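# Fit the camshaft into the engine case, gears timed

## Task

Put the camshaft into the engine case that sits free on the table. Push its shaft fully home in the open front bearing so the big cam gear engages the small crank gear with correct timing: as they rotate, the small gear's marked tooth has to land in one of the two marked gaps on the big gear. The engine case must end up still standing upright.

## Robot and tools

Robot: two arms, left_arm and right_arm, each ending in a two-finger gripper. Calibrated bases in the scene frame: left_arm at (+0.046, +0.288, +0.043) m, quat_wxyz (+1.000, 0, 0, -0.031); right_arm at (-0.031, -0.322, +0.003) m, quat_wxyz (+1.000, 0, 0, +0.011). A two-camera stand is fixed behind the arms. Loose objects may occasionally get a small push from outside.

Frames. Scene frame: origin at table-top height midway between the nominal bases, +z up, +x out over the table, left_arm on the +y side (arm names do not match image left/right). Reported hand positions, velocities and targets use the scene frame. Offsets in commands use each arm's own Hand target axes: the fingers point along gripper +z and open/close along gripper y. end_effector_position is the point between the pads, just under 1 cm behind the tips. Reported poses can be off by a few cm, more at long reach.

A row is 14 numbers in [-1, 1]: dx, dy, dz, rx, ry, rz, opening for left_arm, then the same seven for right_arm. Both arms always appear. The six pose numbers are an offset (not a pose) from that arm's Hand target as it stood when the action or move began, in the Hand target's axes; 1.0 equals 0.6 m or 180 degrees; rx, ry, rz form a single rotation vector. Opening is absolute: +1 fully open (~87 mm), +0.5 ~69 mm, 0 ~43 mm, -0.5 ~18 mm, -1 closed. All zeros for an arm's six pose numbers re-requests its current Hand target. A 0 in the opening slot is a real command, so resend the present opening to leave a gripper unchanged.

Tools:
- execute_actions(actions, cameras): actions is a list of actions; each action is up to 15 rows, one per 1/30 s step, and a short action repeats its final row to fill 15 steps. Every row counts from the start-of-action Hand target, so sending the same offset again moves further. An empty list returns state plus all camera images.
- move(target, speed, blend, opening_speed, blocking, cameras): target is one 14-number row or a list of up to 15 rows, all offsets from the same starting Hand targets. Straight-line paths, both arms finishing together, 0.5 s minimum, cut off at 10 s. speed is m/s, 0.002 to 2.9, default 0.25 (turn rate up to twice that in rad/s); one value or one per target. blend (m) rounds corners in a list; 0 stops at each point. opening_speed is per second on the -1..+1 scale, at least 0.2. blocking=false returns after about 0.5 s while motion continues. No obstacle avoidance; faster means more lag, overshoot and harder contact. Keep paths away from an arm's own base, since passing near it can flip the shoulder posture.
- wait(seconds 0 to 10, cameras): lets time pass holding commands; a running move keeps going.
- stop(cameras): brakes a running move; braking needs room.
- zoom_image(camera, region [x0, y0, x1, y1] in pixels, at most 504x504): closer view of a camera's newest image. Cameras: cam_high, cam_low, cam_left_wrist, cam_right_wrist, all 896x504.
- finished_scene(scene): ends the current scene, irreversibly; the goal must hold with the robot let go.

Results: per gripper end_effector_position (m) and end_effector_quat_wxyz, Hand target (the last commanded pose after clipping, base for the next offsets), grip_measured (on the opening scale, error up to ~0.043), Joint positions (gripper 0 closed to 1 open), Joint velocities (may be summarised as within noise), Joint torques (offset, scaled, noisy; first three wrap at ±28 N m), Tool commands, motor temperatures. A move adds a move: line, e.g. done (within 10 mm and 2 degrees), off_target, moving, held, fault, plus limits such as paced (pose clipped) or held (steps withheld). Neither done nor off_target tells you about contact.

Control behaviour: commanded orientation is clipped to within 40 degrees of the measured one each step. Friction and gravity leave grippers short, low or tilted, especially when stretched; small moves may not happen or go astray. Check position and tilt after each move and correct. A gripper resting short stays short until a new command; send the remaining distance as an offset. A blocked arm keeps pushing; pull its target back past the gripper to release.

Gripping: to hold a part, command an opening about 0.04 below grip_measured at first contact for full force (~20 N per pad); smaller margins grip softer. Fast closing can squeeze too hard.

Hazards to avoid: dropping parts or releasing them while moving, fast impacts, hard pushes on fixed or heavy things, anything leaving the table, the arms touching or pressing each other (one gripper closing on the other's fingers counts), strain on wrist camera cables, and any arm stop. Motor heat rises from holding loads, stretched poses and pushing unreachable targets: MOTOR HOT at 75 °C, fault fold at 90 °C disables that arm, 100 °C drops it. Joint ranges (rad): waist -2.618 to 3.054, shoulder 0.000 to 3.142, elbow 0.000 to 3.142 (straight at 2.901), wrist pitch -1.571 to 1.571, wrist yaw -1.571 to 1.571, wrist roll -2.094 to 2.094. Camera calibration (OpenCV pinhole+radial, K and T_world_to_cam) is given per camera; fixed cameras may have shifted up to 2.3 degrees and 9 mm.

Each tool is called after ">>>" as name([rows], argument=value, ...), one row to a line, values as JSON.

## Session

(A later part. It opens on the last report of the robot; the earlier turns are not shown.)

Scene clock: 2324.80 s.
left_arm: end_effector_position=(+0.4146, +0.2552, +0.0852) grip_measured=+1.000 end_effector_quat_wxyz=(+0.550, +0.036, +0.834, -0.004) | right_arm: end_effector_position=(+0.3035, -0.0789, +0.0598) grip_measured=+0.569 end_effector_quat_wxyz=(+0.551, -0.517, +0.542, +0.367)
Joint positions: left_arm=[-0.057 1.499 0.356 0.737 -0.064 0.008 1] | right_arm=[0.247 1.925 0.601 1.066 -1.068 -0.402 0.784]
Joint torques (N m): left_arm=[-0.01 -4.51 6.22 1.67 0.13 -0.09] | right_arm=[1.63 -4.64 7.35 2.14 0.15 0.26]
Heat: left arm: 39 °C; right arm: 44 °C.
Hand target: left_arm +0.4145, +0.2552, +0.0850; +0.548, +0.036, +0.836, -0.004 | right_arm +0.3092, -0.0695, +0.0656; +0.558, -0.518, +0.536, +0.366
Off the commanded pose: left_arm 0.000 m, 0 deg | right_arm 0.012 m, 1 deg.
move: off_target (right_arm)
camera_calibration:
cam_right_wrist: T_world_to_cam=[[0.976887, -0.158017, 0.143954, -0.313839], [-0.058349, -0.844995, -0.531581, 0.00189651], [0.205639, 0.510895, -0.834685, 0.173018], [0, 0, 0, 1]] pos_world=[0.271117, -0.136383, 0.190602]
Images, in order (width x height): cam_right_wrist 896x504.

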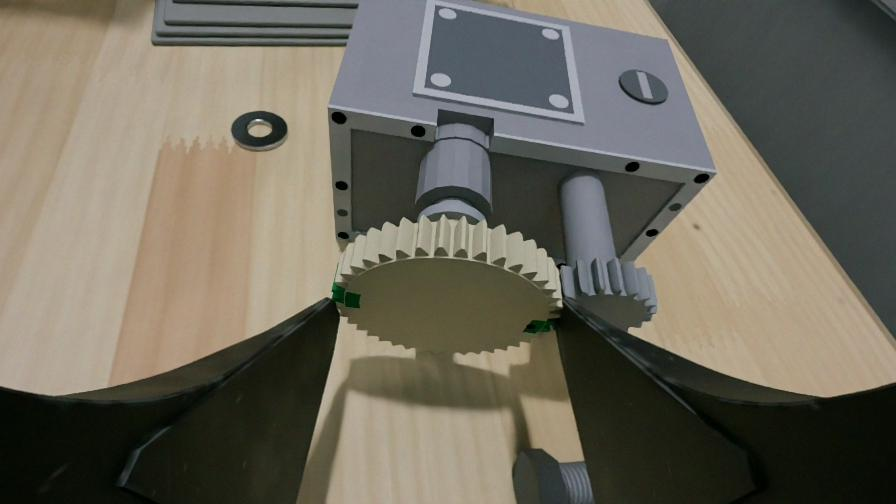

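>>> move([
  [0,0,0,0,0,0,1, -0.001,0.0,0.01,0,0,0,0.5],
  [0,0,0,0,0,0,1, -0.001,0.0,0.01,0,0,-0.012,0.5],
  [0,0,0,0,0,0,1, -0.001,0.0,0.013,0,0,0.012,0.5],
], speed=0.03, cameras=["cam_right_wrist"])

>>> zoom_image(camera="cam_right_wrist", region=[280, 100, 704, 348])

Scene clock: 2334.60 s.
left_arm: end_effector_position=(+0.4146, +0.2552, +0.0852) grip_measured=+1.000 end_effector_quat_wxyz=(+0.550, +0.036, +0.834, -0.004) | right_arm: end_effector_position=(+0.3043, -0.0784, +0.0596) grip_measured=+0.569 end_effector_quat_wxyz=(+0.551, -0.514, +0.545, +0.369)
Joint positions: left_arm=[-0.057 1.499 0.356 0.737 -0.064 0.008 1] | right_arm=[0.249 1.93 0.602 1.076 -1.064 -0.387 0.784]
Joint torques (N m): left_arm=[0.14 -4.4 6.11 1.65 0.16 -0.11] | right_arm=[3.07 -4.23 9.05 1.99 0.3 0.59]
Heat: left arm: 39 °C; right arm: 44 °C.
Hand target: left_arm +0.4145, +0.2552, +0.0850; +0.548, +0.036, +0.836, -0.004 | right_arm +0.3109, -0.0619, +0.0653; +0.551, -0.508, +0.545, +0.377
Off the commanded pose: left_arm 0.000 m, 0 deg | right_arm 0.019 m, 1 deg.
move: off_target (right_arm)
camera_calibration:
cam_right_wrist: T_world_to_cam=[[0.977179, -0.16324, 0.135917, -0.314525], [-0.0663961, -0.842529, -0.534544, 0.00510373], [0.201773, 0.513321, -0.83414, 0.17385], [0, 0, 0, 1]] pos_world=[0.272608, -0.136284, 0.190493]
Images, in order (width x height): cam_right_wrist 896x504.

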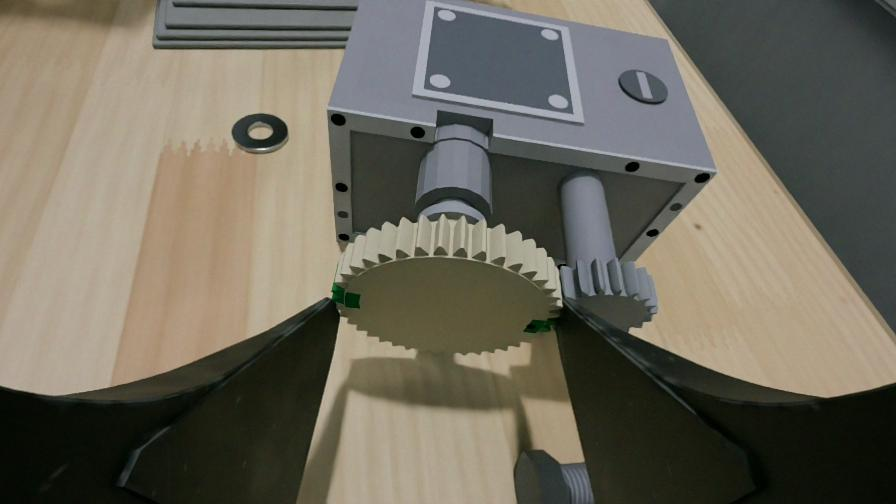

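Scaled by 1.189 from the camera's 896x504 image, which has a finer 1280x720 frame.

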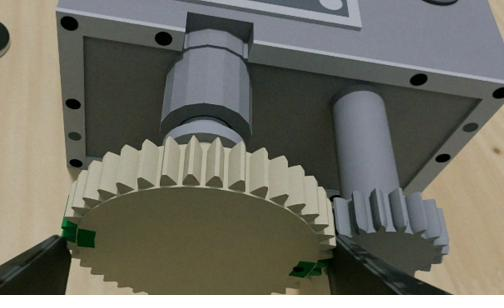

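>>> move([
  [0,0,0,0,0,0,1, 0.002,0.0,-0.014,0,0,0,0.5],
  [0,0,0,0,0,0,1, 0.002,0.0,-0.014,0,0,0,0.85],
  [0,0,0,0,0,0,1, 0.002,0.0,-0.035,0,0,0,0.85],
  [0,0,0,0,0,0,1, -0.01,0.0,-0.08,0,0,0,0.85],
], opening_speed=0.6, speed=0.05, cameras=["cam_right_wrist","cam_high","cam_low"])

>>> zoom_image(camera="cam_right_wrist", region=[280, 100, 704, 348])

>>> zoom_image(camera="cam_high", region=[410, 220, 522, 320])

>>> zoom_image(camera="cam_low", region=[340, 220, 480, 320])

Scene clock: 2355.43 s.
left_arm: end_effector_position=(+0.4146, +0.2552, +0.0852) grip_measured=+1.000 end_effector_quat_wxyz=(+0.550, +0.036, +0.834, -0.004) | right_arm: end_effector_position=(+0.3011, -0.1065, +0.0674) grip_measured=+0.850 end_effector_quat_wxyz=(+0.544, -0.501, +0.557, +0.379)
Joint positions: left_arm=[-0.057 1.499 0.356 0.737 -0.064 0.008 1] | right_arm=[0.158 1.86 0.577 0.986 -1.146 -0.397 0.925]
Joint torques (N m): left_arm=[0.27 -4.48 6.13 1.61 0.13 -0.08] | right_arm=[-0.61 -7.38 4.62 1.79 -0.26 -0.09]
Heat: left arm: 39 °C; right arm: 43 °C.
Hand target: left_arm +0.4145, +0.2552, +0.0850; +0.548, +0.036, +0.836, -0.004 | right_arm +0.2996, -0.1075, +0.0764; +0.551, -0.508, +0.545, +0.377
Off the commanded pose: left_arm 0.000 m, 0 deg | right_arm 0.009 m, 2 deg.
move: done; target 2's new opening was sent with right_arm's hand 0.011 m and 1 deg from that target
camera_calibration:
cam_right_wrist: T_world_to_cam=[[0.980032, -0.174713, 0.0949362, -0.31637], [-0.0969462, -0.836698, -0.539015, -0.00448096], [0.173606, 0.519048, -0.836929, 0.204725], [0, 0, 0, 1]] pos_world=[0.274077, -0.165286, 0.19896]
Images, in order (width x height): cam_high 896x504, cam_low 896x504, cam_right_wrist 896x504.

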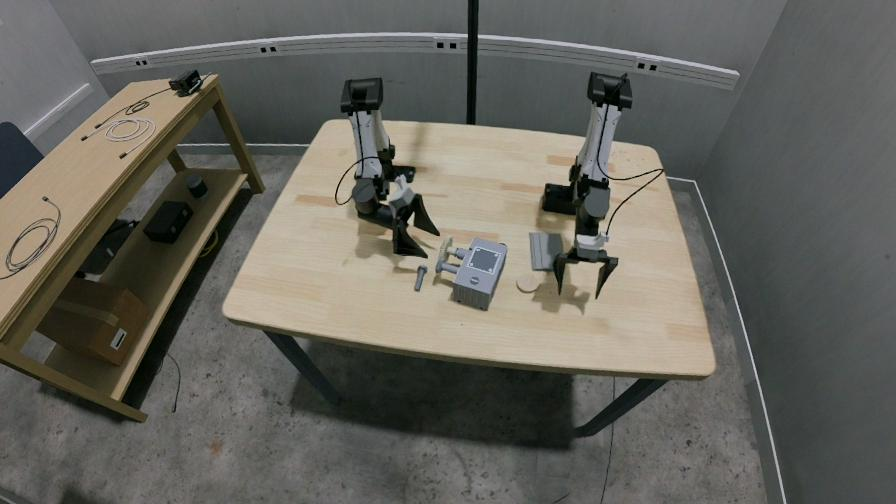

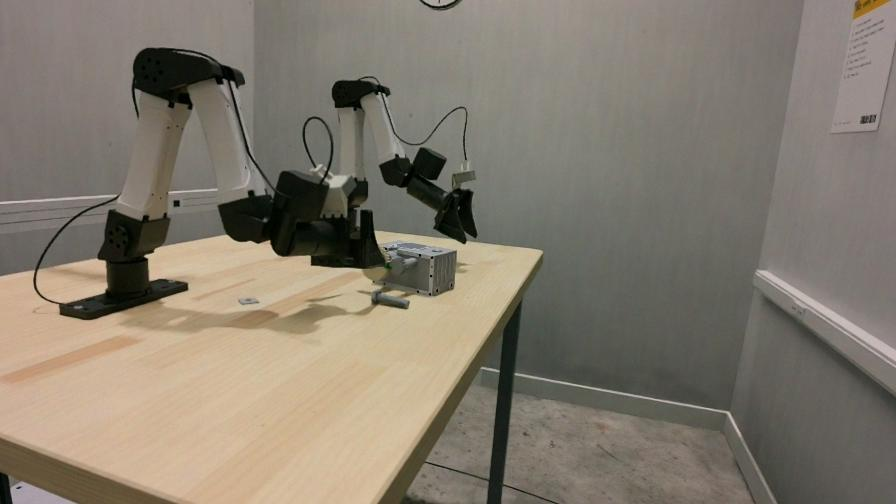

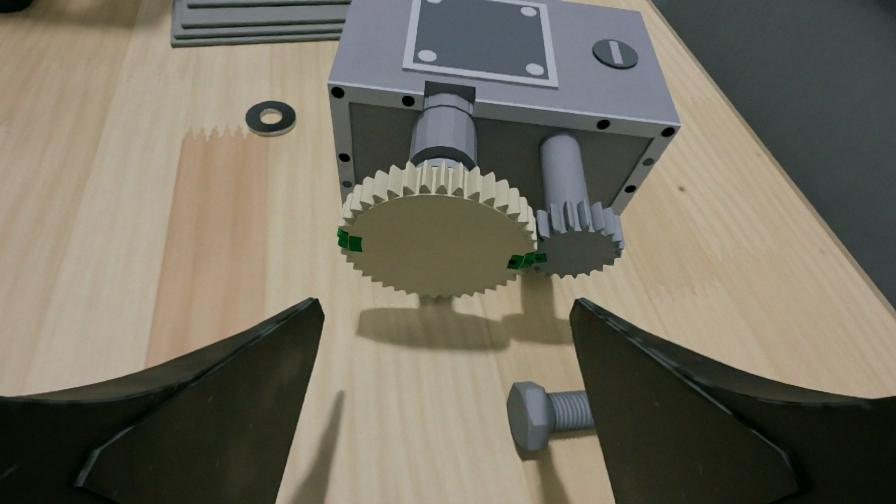

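Scaled by 1.189 from the camera's 896x504 image, which has a finer 1280x720 frame.

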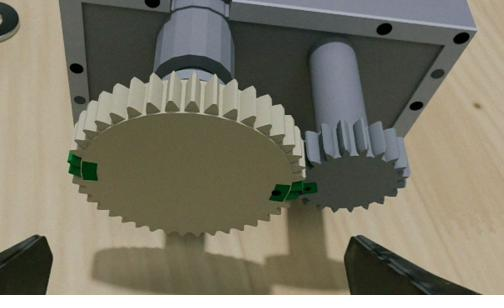

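Scaled by 4.500 from the camera's 896x504 image, which has a finer 1280x720 frame.

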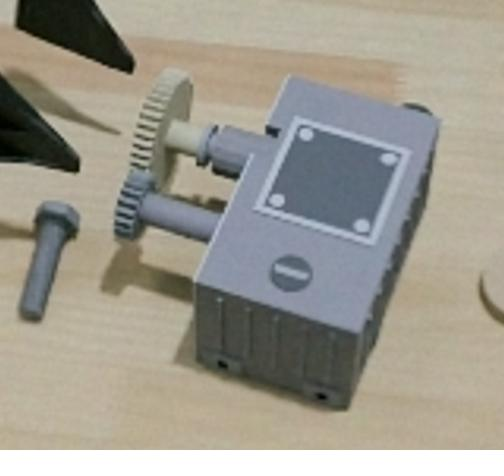

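Scaled by 3.600 from the camera's 896x504 image, which has a finer 1280x720 frame.

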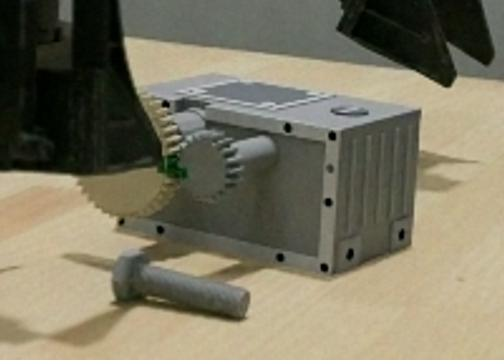

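>>> zoom_image(camera="cam_right_wrist", region=[400, 80, 560, 290])

>>> zoom_image(camera="cam_high", region=[430, 230, 480, 290])

Scaled by 2.400 from the camera's 896x504 image, which has a finer 1280x720 frame.

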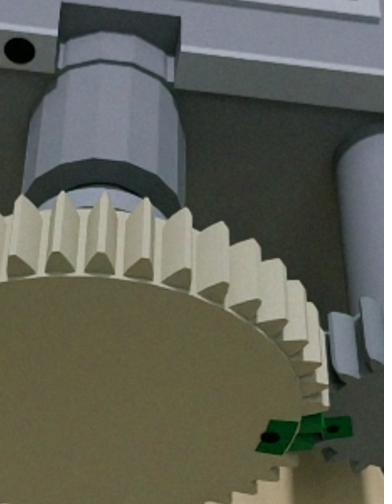

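Scaled by 8.400 from the camera's 896x504 image, which has a finer 1280x720 frame.

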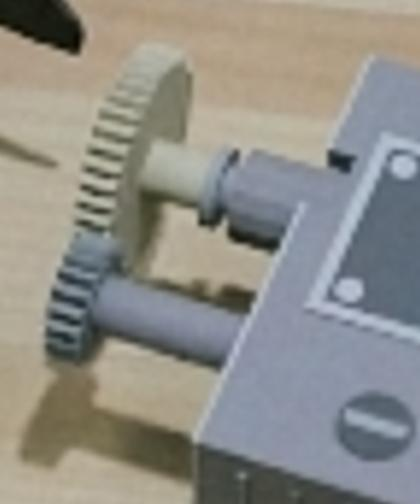

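>>> move([
  [0,0,0,0,0,0,1, 0,0,0,0,0,0,-1],
  [0,0,0,0,0,0,1, 0.004,0.003,0.045,0,0,0,-1],
], opening_speed=1, speed=0.03, cameras=["cam_right_wrist"])

Scene clock: 2371.47 s.
left_arm: end_effector_position=(+0.4146, +0.2552, +0.0852) grip_measured=+1.000 end_effector_quat_wxyz=(+0.550, +0.036, +0.834, -0.004) | right_arm: end_effector_position=(+0.2931, -0.0855, +0.0612) grip_measured=-0.978 end_effector_quat_wxyz=(+0.533, -0.505, +0.558, +0.387)
Joint positions: left_arm=[-0.057 1.499 0.356 0.737 -0.064 0.008 1] | right_arm=[0.229 1.884 0.577 1.017 -1.096 -0.368 0.011]
Joint torques (N m): left_arm=[0.2 -4.51 6.06 1.64 0.11 -0.08] | right_arm=[0.29 -4.85 7.39 2.27 0.07 0.11]
Heat: left arm: 39 °C; right arm: 42 °C.
Hand target: left_arm +0.4145, +0.2552, +0.0850; +0.548, +0.036, +0.836, -0.004 | right_arm +0.3040, -0.0814, +0.0708; +0.551, -0.508, +0.545, +0.377
Off the commanded pose: left_arm 0.000 m, 0 deg | right_arm 0.015 m, 3 deg.
move: off_target (right_arm)
camera_calibration:
cam_right_wrist: T_world_to_cam=[[0.984946, -0.154328, 0.0778716, -0.302919], [-0.089867, -0.841975, -0.531979, 0.00597813], [0.147665, 0.516973, -0.843169, 0.197809], [0, 0, 0, 1]] pos_world=[0.269686, -0.143977, 0.193556]
Images, in order (width x height): cam_right_wrist 896x504.

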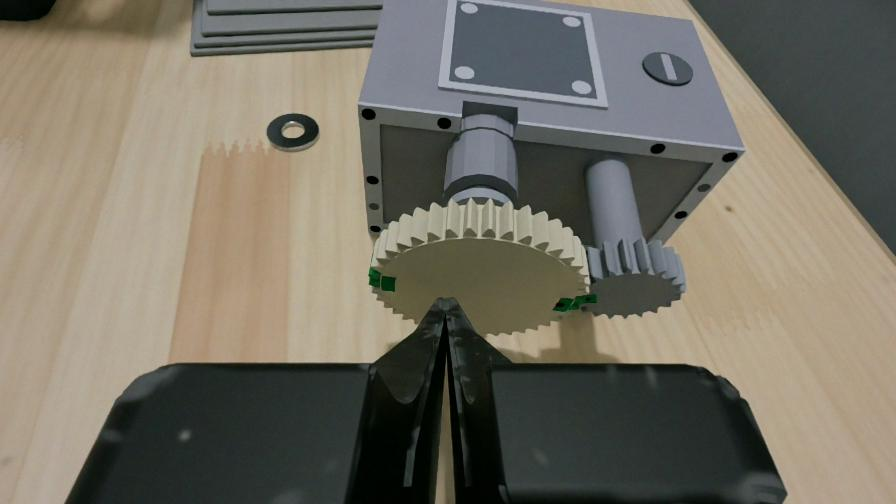

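>>> move(target=[0,0,0,0,0,0,1, 0.002,-0.014,-0.002,0,0,0,-1], speed=0.05, cameras=["cam_right_wrist"])

Scene clock: 2377.67 s.
left_arm: end_effector_position=(+0.4146, +0.2552, +0.0852) grip_measured=+1.000 end_effector_quat_wxyz=(+0.550, +0.036, +0.834, -0.004) | right_arm: end_effector_position=(+0.3032, -0.0844, +0.0645) grip_measured=-0.978 end_effector_quat_wxyz=(+0.540, -0.505, +0.553, +0.383)
Joint positions: left_arm=[-0.057 1.499 0.356 0.737 -0.064 0.008 1] | right_arm=[0.225 1.901 0.611 1.017 -1.096 -0.367 0.011]
Joint torques (N m): left_arm=[0.23 -4.51 6.09 1.67 0.11 -0.1] | right_arm=[-0.69 -5.01 7.28 2.01 -0.09 0.02]
Heat: left arm: 39 °C; right arm: 43 °C.
Hand target: left_arm +0.4145, +0.2552, +0.0850; +0.548, +0.036, +0.836, -0.004 | right_arm +0.3121, -0.0844, +0.0711; +0.551, -0.507, +0.545, +0.377
Off the commanded pose: left_arm 0.000 m, 0 deg | right_arm 0.011 m, 2 deg.
move: off_target (right_arm)
camera_calibration:
cam_right_wrist: T_world_to_cam=[[0.982858, -0.158791, 0.0936751, -0.313772], [-0.0844295, -0.839364, -0.536973, 0.00854512], [0.163894, 0.519859, -0.838382, 0.193563], [0, 0, 0, 1]] pos_world=[0.277391, -0.143277, 0.196261]
Images, in order (width x height): cam_right_wrist 896x504.

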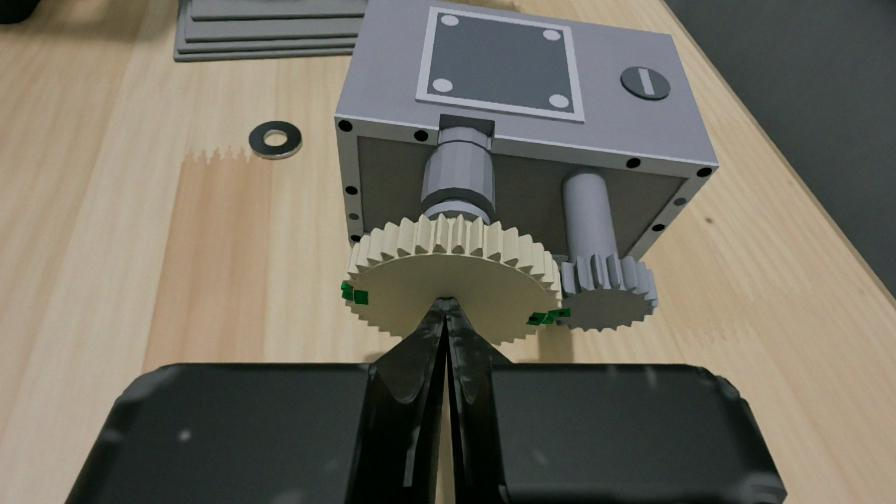

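>>> move(target=[0,0,0,0,0,0,1, 0.003,0,0.025,0,0,0,-1], speed=0.02, cameras=["cam_right_wrist"])

>>> zoom_image(camera="cam_right_wrist", region=[330, 100, 690, 340])

Scene clock: 2384.10 s.
left_arm: end_effector_position=(+0.4146, +0.2552, +0.0852) grip_measured=+1.000 end_effector_quat_wxyz=(+0.550, +0.036, +0.834, -0.004) | right_arm: end_effector_position=(+0.3050, -0.0771, +0.0590) grip_measured=-0.978 end_effector_quat_wxyz=(+0.534, -0.504, +0.558, +0.388)
Joint positions: left_arm=[-0.057 1.499 0.356 0.737 -0.064 0.008 1] | right_arm=[0.245 1.932 0.63 1.024 -1.08 -0.353 0.011]
Joint torques (N m): left_arm=[0.29 -4.66 6.34 1.65 0.11 -0.14] | right_arm=[0.96 -4.88 7.66 2.29 0.17 0.08]
Heat: left arm: 39 °C; right arm: 44 °C.
Hand target: left_arm +0.4145, +0.2552, +0.0850; +0.548, +0.036, +0.836, -0.004 | right_arm +0.3156, -0.0702, +0.0676; +0.551, -0.508, +0.545, +0.377
Off the commanded pose: left_arm 0.000 m, 0 deg | right_arm 0.015 m, 3 deg.
move: off_target (right_arm)
camera_calibration:
cam_right_wrist: T_world_to_cam=[[0.984833, -0.155352, 0.0772628, -0.313192], [-0.0907711, -0.840828, -0.533637, 0.0135083], [0.147867, 0.51853, -0.842177, 0.189921], [0, 0, 0, 1]] pos_world=[0.281585, -0.135777, 0.191354]
Images, in order (width x height): cam_right_wrist 896x504.

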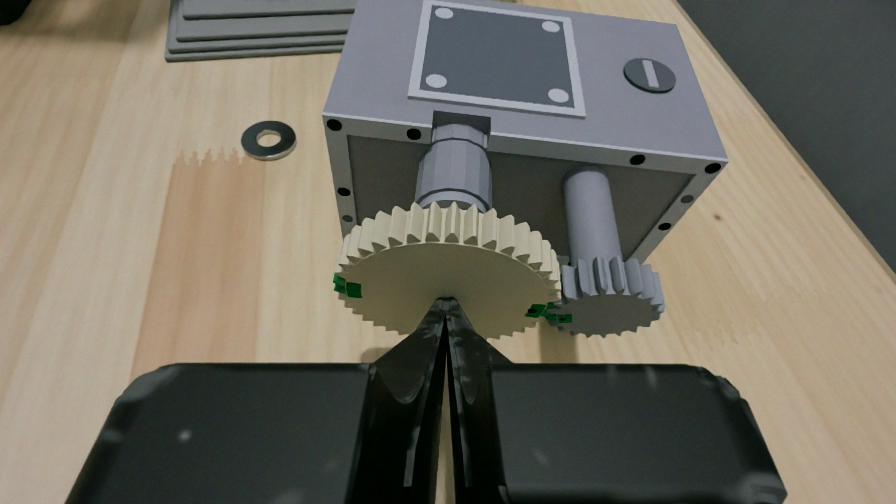

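Scaled by 1.400 from the camera's 896x504 image, which has a finer 1280x720 frame.

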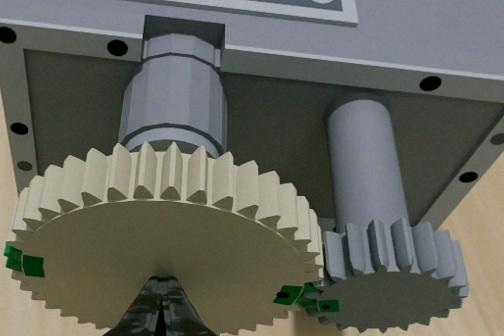

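>>> move(target=[0,0,0,0,0,0,1, 0.001,0,0.012,0,0,0,-1], speed=0.02, cameras=["cam_right_wrist"])

>>> zoom_image(camera="cam_right_wrist", region=[330, 100, 690, 340])

Scene clock: 2389.53 s.
left_arm: end_effector_position=(+0.4146, +0.2552, +0.0852) grip_measured=+1.000 end_effector_quat_wxyz=(+0.550, +0.036, +0.834, -0.004) | right_arm: end_effector_position=(+0.3057, -0.0769, +0.0588) grip_measured=-0.978 end_effector_quat_wxyz=(+0.534, -0.500, +0.559, +0.390)
Joint positions: left_arm=[-0.057 1.499 0.356 0.737 -0.064 0.008 1] | right_arm=[0.245 1.939 0.63 1.04 -1.078 -0.337 0.011]
Joint torques (N m): left_arm=[0.14 -4.57 6.17 1.64 0.14 -0.11] | right_arm=[2.5 -4.3 8.7 2.23 0.34 0.02]
Heat: left arm: 39 °C; right arm: 44 °C.
Hand target: left_arm +0.4145, +0.2552, +0.0850; +0.548, +0.036, +0.836, -0.004 | right_arm +0.3172, -0.0633, +0.0663; +0.551, -0.508, +0.545, +0.377
Off the commanded pose: left_arm 0.000 m, 0 deg | right_arm 0.019 m, 3 deg.
move: off_target (right_arm)
camera_calibration:
cam_right_wrist: T_world_to_cam=[[0.984638, -0.159941, 0.0700499, -0.313672], [-0.0978403, -0.837672, -0.537339, 0.0162914], [0.144621, 0.52223, -0.840452, 0.190633], [0, 0, 0, 1]] pos_world=[0.282878, -0.136076, 0.190945]
Images, in order (width x height): cam_right_wrist 896x504.

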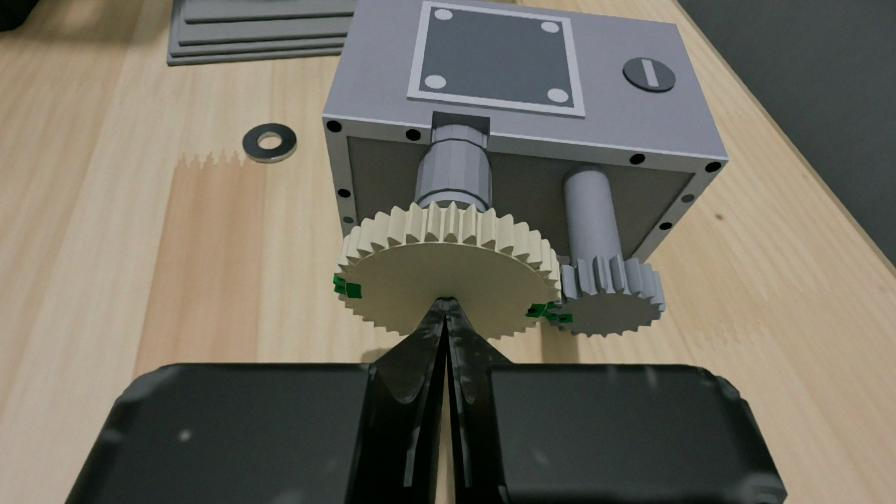

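Scaled by 1.400 from the camera's 896x504 image, which has a finer 1280x720 frame.

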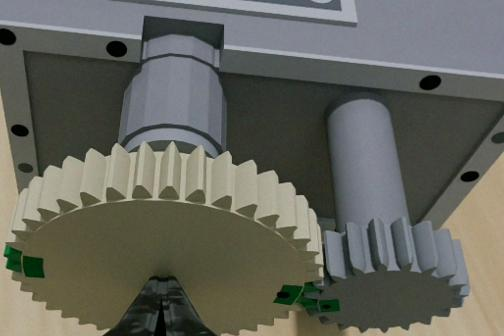

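>>> move([
  [0,0,0,0,0,0,1, 0,0,-0.03,0,0,0,-1],
  [0,0,0,0,0,0,1, -0.04,0,-0.17,0,0,0,-1],
], speed=0.08, cameras=["cam_right_wrist","cam_high","cam_low"])

>>> zoom_image(camera="cam_low", region=[340, 220, 480, 320])

>>> zoom_image(camera="cam_high", region=[430, 230, 480, 290])

>>> zoom_image(camera="cam_right_wrist", region=[330, 40, 690, 280])

Scene clock: 2399.00 s.
left_arm: end_effector_position=(+0.4146, +0.2552, +0.0852) grip_measured=+1.000 end_effector_quat_wxyz=(+0.550, +0.036, +0.834, -0.004) | right_arm: end_effector_position=(+0.2894, -0.1586, +0.0885) grip_measured=-0.978 end_effector_quat_wxyz=(+0.540, -0.497, +0.561, +0.382)
Joint positions: left_arm=[-0.057 1.499 0.356 0.737 -0.064 0.008 1] | right_arm=[-0.021 1.679 0.575 0.601 -1.31 -0.597 0.011]
Joint torques (N m): left_arm=[0.12 -4.44 6.12 1.62 0.14 -0.11] | right_arm=[-0.47 -6.41 7.15 1.6 -0.38 -0.09]
Heat: left arm: 39 °C; right arm: 44 °C.
Hand target: left_arm +0.4145, +0.2552, +0.0850; +0.548, +0.036, +0.836, -0.004 | right_arm +0.2921, -0.1588, +0.1011; +0.551, -0.508, +0.545, +0.377
Off the commanded pose: left_arm 0.000 m, 0 deg | right_arm 0.013 m, 3 deg.
move: off_target (right_arm)
camera_calibration:
cam_right_wrist: T_world_to_cam=[[0.981019, -0.176624, 0.0800374, -0.31529], [-0.106733, -0.836429, -0.537582, -0.0351119], [0.161896, 0.518835, -0.839404, 0.255052], [0, 0, 0, 1]] pos_world=[0.264266, -0.217387, 0.220451]
Images, in order (width x height): cam_high 896x504, cam_low 896x504, cam_right_wrist 896x504.

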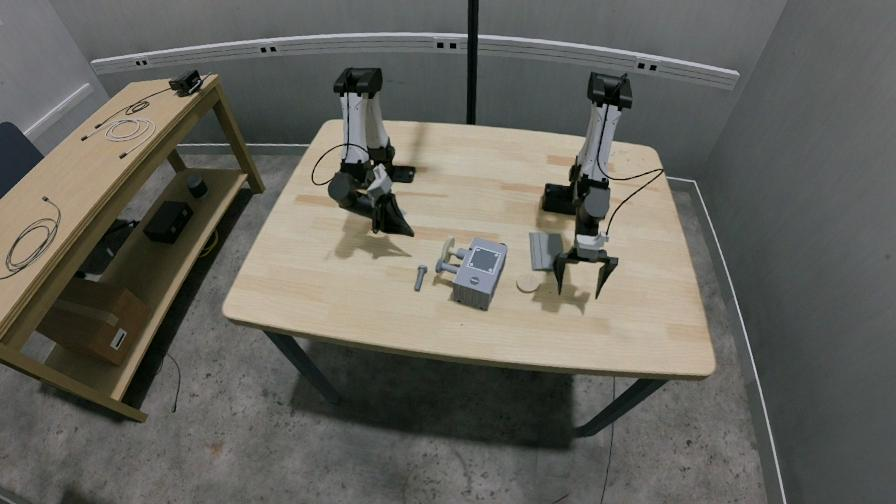

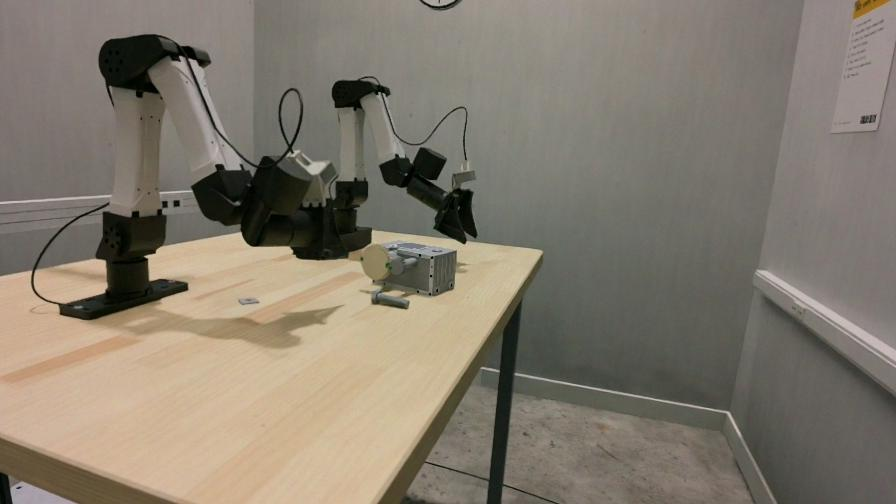

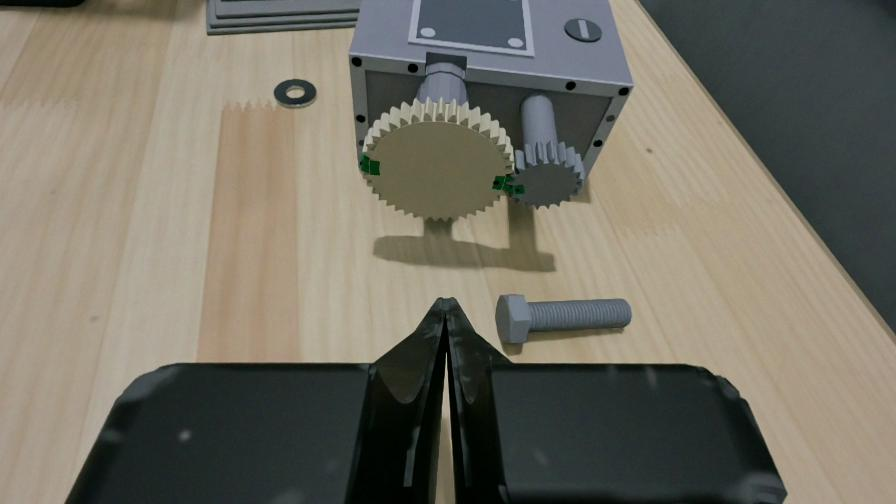

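Scaled by 3.600 from the camera's 896x504 image, which has a finer 1280x720 frame.

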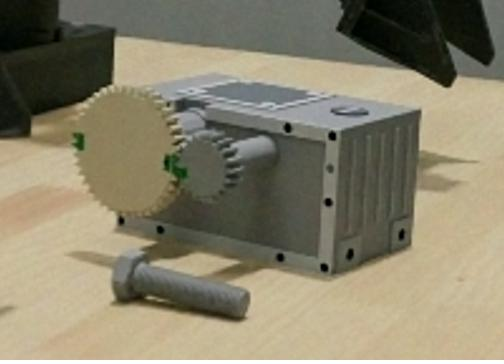

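Scaled by 8.400 from the camera's 896x504 image, which has a finer 1280x720 frame.

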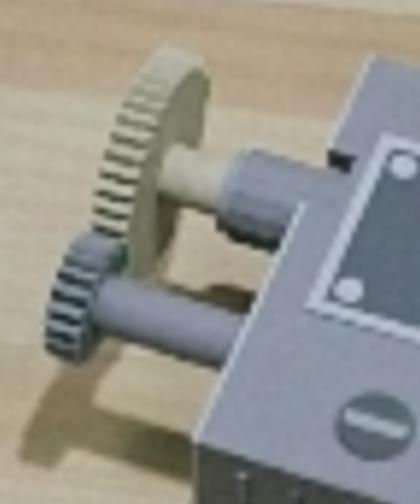

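Scaled by 1.400 from the camera's 896x504 image, which has a finer 1280x720 frame.

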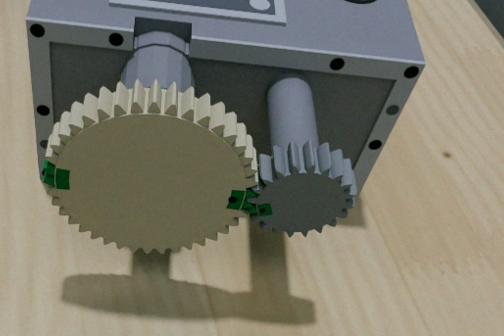

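>>> zoom_image(camera="cam_right_wrist", region=[480, 140, 590, 220])

>>> zoom_image(camera="cam_low", region=[360, 240, 410, 285])

Scaled by 4.582 from the camera's 896x504 image, which has a finer 1280x720 frame.

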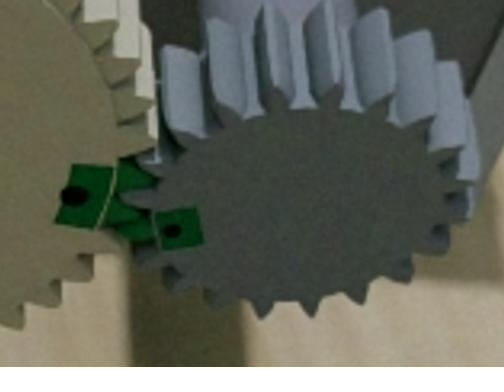

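Scaled by 10.080 from the camera's 896x504 image, which has a finer 1280x720 frame.

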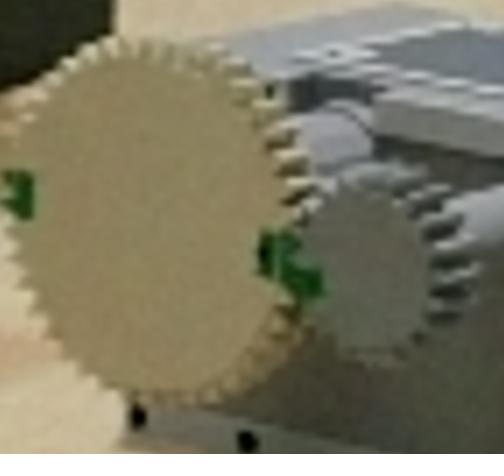

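>>> move(target=[0,0,0,0,0,0,1, -0.02,-0.045,0.06,0,0.07,0,-1], speed=0.08, cameras=["cam_right_wrist"])

>>> zoom_image(camera="cam_right_wrist", region=[380, 140, 540, 260])

Scene clock: 2422.53 s.
left_arm: end_effector_position=(+0.4146, +0.2552, +0.0852) grip_measured=+1.000 end_effector_quat_wxyz=(+0.550, +0.036, +0.834, -0.004) | right_arm: end_effector_position=(+0.3163, -0.1300, +0.1008) grip_measured=-0.978 end_effector_quat_wxyz=(+0.476, -0.537, +0.613, +0.331)
Joint positions: left_arm=[-0.057 1.499 0.356 0.737 -0.064 0.008 1] | right_arm=[0.127 1.646 0.854 0.054 -1.062 -0.784 0.011]
Joint torques (N m): left_arm=[0.29 -4.57 6.16 1.67 0.1 -0.11] | right_arm=[0.28 -5.7 9.84 1.6 -0.15 -0.07]
Heat: left arm: 39 °C; right arm: 42 °C.
Hand target: left_arm +0.4145, +0.2552, +0.0850; +0.548, +0.036, +0.836, -0.004 | right_arm +0.3246, -0.1277, +0.1129; +0.488, -0.546, +0.602, +0.319
Off the commanded pose: left_arm 0.000 m, 0 deg | right_arm 0.015 m, 2 deg.
move: off_target (right_arm)
camera_calibration:
cam_right_wrist: T_world_to_cam=[[0.982328, -0.173397, 0.0704634, -0.336614], [-0.138231, -0.925936, -0.351476, -0.0220755], [0.126189, 0.335525, -0.933541, 0.243137], [0, 0, 0, 1]] pos_world=[0.296933, -0.160387, 0.242938]
Images, in order (width x height): cam_right_wrist 896x504.

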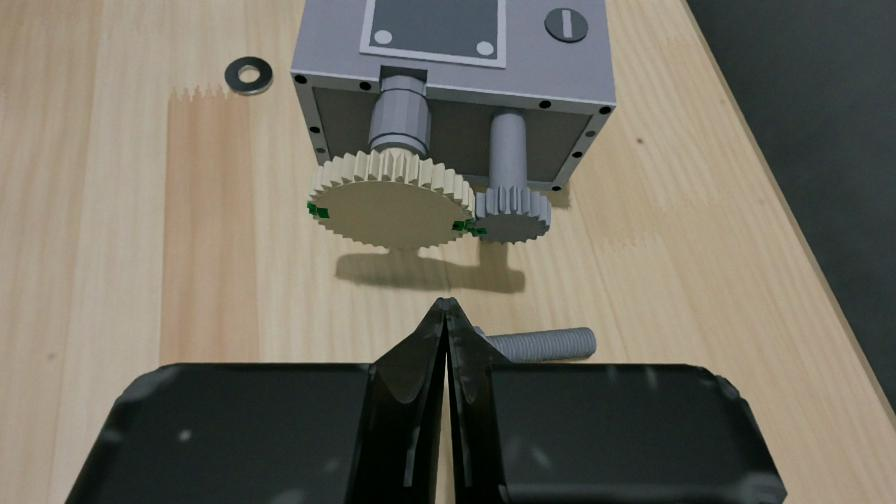

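Scaled by 3.150 from the camera's 896x504 image, which has a finer 1280x720 frame.

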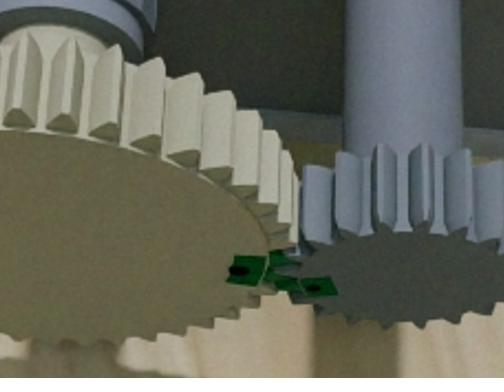

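>>> move([
  [0,0,0,0,0,0,1, 0.03,0.015,0.0,0,-0.1,0,-1],
  [0,0,0,0,0,0,1, 0.045,0.015,0.04,0,-0.1,0,-1],
], speed=0.08, cameras=["cam_right_wrist"])

Scene clock: 2440.17 s.
left_arm: end_effector_position=(+0.4146, +0.2552, +0.0852) grip_measured=+1.000 end_effector_quat_wxyz=(+0.550, +0.036, +0.834, -0.004) | right_arm: end_effector_position=(+0.3143, -0.1150, +0.0713) grip_measured=-0.978 end_effector_quat_wxyz=(+0.561, -0.486, +0.529, +0.412)
Joint positions: left_arm=[-0.057 1.499 0.356 0.737 -0.064 0.008 1] | right_arm=[0.1 2.006 0.622 1.28 -1.253 -0.208 0.011]
Joint torques (N m): left_arm=[0.13 -4.62 6.24 1.65 0.12 -0.09] | right_arm=[0.08 -5.15 6.46 2.18 0.17 0.11]
Heat: left arm: 39 °C; right arm: 42 °C.
Hand target: left_arm +0.4145, +0.2552, +0.0850; +0.548, +0.036, +0.836, -0.004 | right_arm +0.3235, -0.1132, +0.0786; +0.576, -0.489, +0.519, +0.400
Off the commanded pose: left_arm 0.000 m, 0 deg | right_arm 0.012 m, 3 deg.
move: off_target (right_arm)
camera_calibration:
cam_right_wrist: T_world_to_cam=[[0.985141, -0.149639, 0.0842963, -0.329171], [-0.0672326, -0.78764, -0.612456, -0.00651955], [0.158042, 0.597688, -0.785997, 0.220385], [0, 0, 0, 1]] pos_world=[0.289011, -0.186113, 0.196977]
Images, in order (width x height): cam_right_wrist 896x504.

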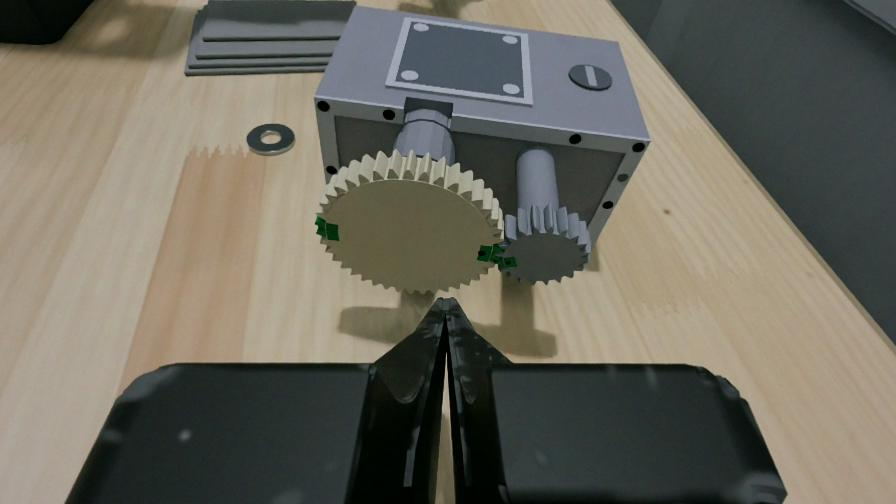

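>>> zoom_image(camera="cam_right_wrist", region=[460, 220, 540, 290])

Scaled by 6.300 from the camera's 896x504 image, which has a finer 1280x720 frame.

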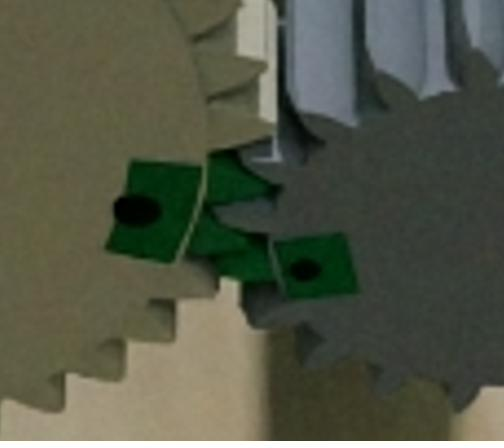

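>>> move([
  [0,0,0,0,0,0,1, 0,0,0,0,0,0,0.85],
  [0,0,0,0,0,0,1, 0.013,0.022,0.045,0,0,0,0.85],
], speed=0.06, cameras=["cam_right_wrist"])

Scene clock: 2457.20 s.
left_arm: end_effector_position=(+0.4146, +0.2552, +0.0852) grip_measured=+1.000 end_effector_quat_wxyz=(+0.550, +0.036, +0.834, -0.004) | right_arm: end_effector_position=(+0.3100, -0.0868, +0.0614) grip_measured=+0.850 end_effector_quat_wxyz=(+0.561, -0.488, +0.529, +0.410)
Joint positions: left_arm=[-0.057 1.499 0.356 0.737 -0.064 0.008 1] | right_arm=[0.193 2.054 0.622 1.343 -1.16 -0.196 0.925]
Joint torques (N m): left_arm=[0.2 -4.56 6.08 1.65 0.18 -0.08] | right_arm=[0.14 -5.42 5.68 2.28 0.17 0.12]
Heat: left arm: 39 °C; right arm: 43 °C.
Hand target: left_arm +0.4145, +0.2552, +0.0850; +0.548, +0.036, +0.836, -0.004 | right_arm +0.3174, -0.0845, +0.0685; +0.576, -0.489, +0.519, +0.400
Off the commanded pose: left_arm 0.000 m, 0 deg | right_arm 0.010 m, 2 deg.
move: done
camera_calibration:
cam_right_wrist: T_world_to_cam=[[0.984847, -0.149245, 0.0883311, -0.320047], [-0.0650706, -0.790121, -0.609488, 0.00812965], [0.160755, 0.594504, -0.787859, 0.195413], [0, 0, 0, 1]] pos_world=[0.284313, -0.157516, 0.187183]
Images, in order (width x height): cam_right_wrist 896x504.

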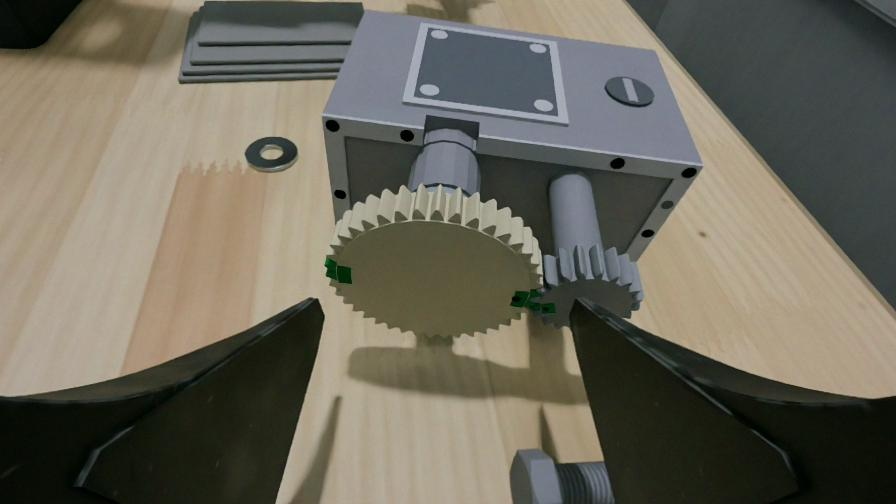

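>>> move([
  [0,0,0,0,0,0,1, 0,0.007,-0.0655,0,0,0,0.85],
  [0,0,0,0,0,0,1, -0.03,0.007,-0.0655,-0.0388,0.0994,-0.1612,0.85],
  [0,0,0,0,0,0,1, 0,0.007,-0.0655,-0.0388,0.0994,-0.1612,0.85],
], speed=0.08, cameras=["cam_right_wrist","cam_low"])

Scene clock: 2517.50 s.
left_arm: end_effector_position=(+0.4146, +0.2552, +0.0852) grip_measured=+1.000 end_effector_quat_wxyz=(+0.550, +0.036, +0.834, -0.004) | right_arm: end_effector_position=(+0.2980, -0.1235, +0.0634) grip_measured=+0.850 end_effector_quat_wxyz=(-0.531, +0.689, -0.448, -0.208)
Joint positions: left_arm=[-0.057 1.499 0.356 0.737 -0.064 0.008 1] | right_arm=[0.174 1.652 0.664 0.22 -1.042 -1.315 0.925]
Joint torques (N m): left_arm=[0.24 -4.63 5.97 1.66 0.15 -0.12] | right_arm=[-0.08 -4.26 6.97 1.94 -0.22 -0.02]
Heat: left arm: 39 °C; right arm: 42 °C.
Hand target: left_arm +0.4145, +0.2552, +0.0850; +0.548, +0.036, +0.836, -0.004 | right_arm +0.3054, -0.1222, +0.0686; -0.540, +0.692, -0.437, -0.194
Off the commanded pose: left_arm 0.000 m, 0 deg | right_arm 0.009 m, 2 deg.
move: done
camera_calibration:
cam_right_wrist: T_world_to_cam=[[0.856836, 0.0638849, 0.511616, -0.276098], [0.198598, -0.956621, -0.213153, -0.144694], [0.475806, 0.284244, -0.832355, 0.0914002], [0, 0, 0, 1]] pos_world=[0.221818, -0.146758, 0.186492]
Images, in order (width x height): cam_low 896x504, cam_right_wrist 896x504.

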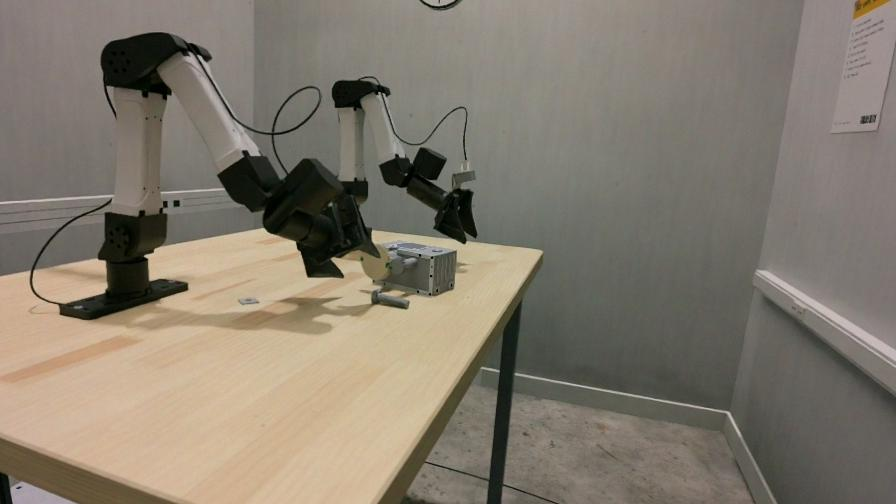

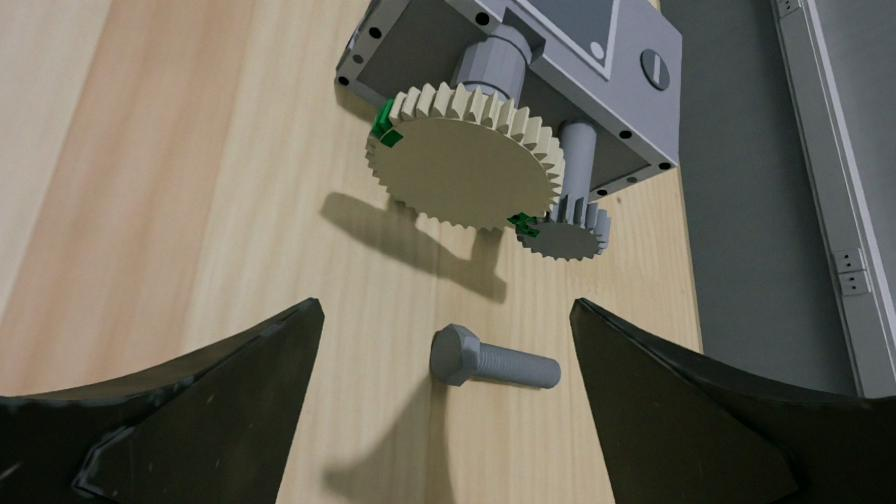

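>>> move(target=[0,0,0,0,0,0,1, -0.009,-0.008,0.072,0,0,0,0.85], speed=0.06, cameras=["cam_right_wrist","cam_low"])

>>> zoom_image(camera="cam_low", region=[290, 180, 470, 320])

Scene clock: 2535.30 s.
left_arm: end_effector_position=(+0.4146, +0.2552, +0.0852) grip_measured=+1.000 end_effector_quat_wxyz=(+0.550, +0.036, +0.834, -0.004) | right_arm: end_effector_position=(+0.3027, -0.0871, +0.0486) grip_measured=+0.850 end_effector_quat_wxyz=(-0.524, +0.692, -0.451, -0.208)
Joint positions: left_arm=[-0.057 1.499 0.356 0.737 -0.064 0.008 1] | right_arm=[0.297 1.747 0.677 0.4 -0.942 -1.185 0.925]
Joint torques (N m): left_arm=[0.21 -4.56 6.11 1.65 0.09 -0.08] | right_arm=[0.5 -4.64 8.7 2.15 -0.16 0.16]
Heat: left arm: 39 °C; right arm: 41 °C.
Hand target: left_arm +0.4145, +0.2552, +0.0850; +0.548, +0.036, +0.836, -0.004 | right_arm +0.3150, -0.0801, +0.0605; -0.540, +0.692, -0.438, -0.194
Off the commanded pose: left_arm 0.000 m, 0 deg | right_arm 0.019 m, 3 deg.
move: off_target (right_arm)
camera_calibration:
cam_right_wrist: T_world_to_cam=[[0.860438, 0.0721184, 0.504426, -0.27495], [0.197926, -0.959505, -0.200437, -0.114617], [0.469544, 0.272302, -0.839869, 0.0676072], [0, 0, 0, 1]] pos_world=[0.227519, -0.108556, 0.1725]
Images, in order (width x height): cam_low 896x504, cam_right_wrist 896x504.

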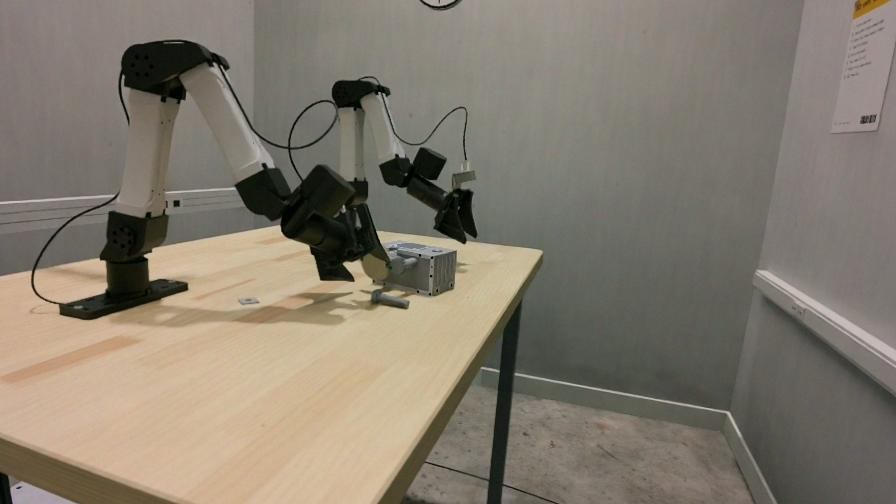

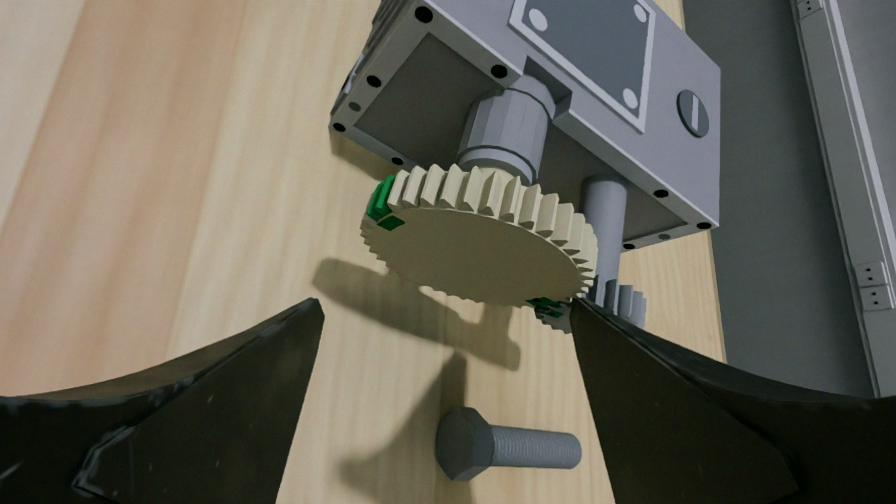

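Scaled by 2.800 from the camera's 896x504 image, which has a finer 1280x720 frame.

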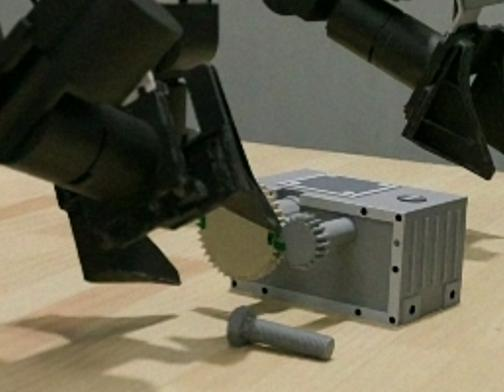

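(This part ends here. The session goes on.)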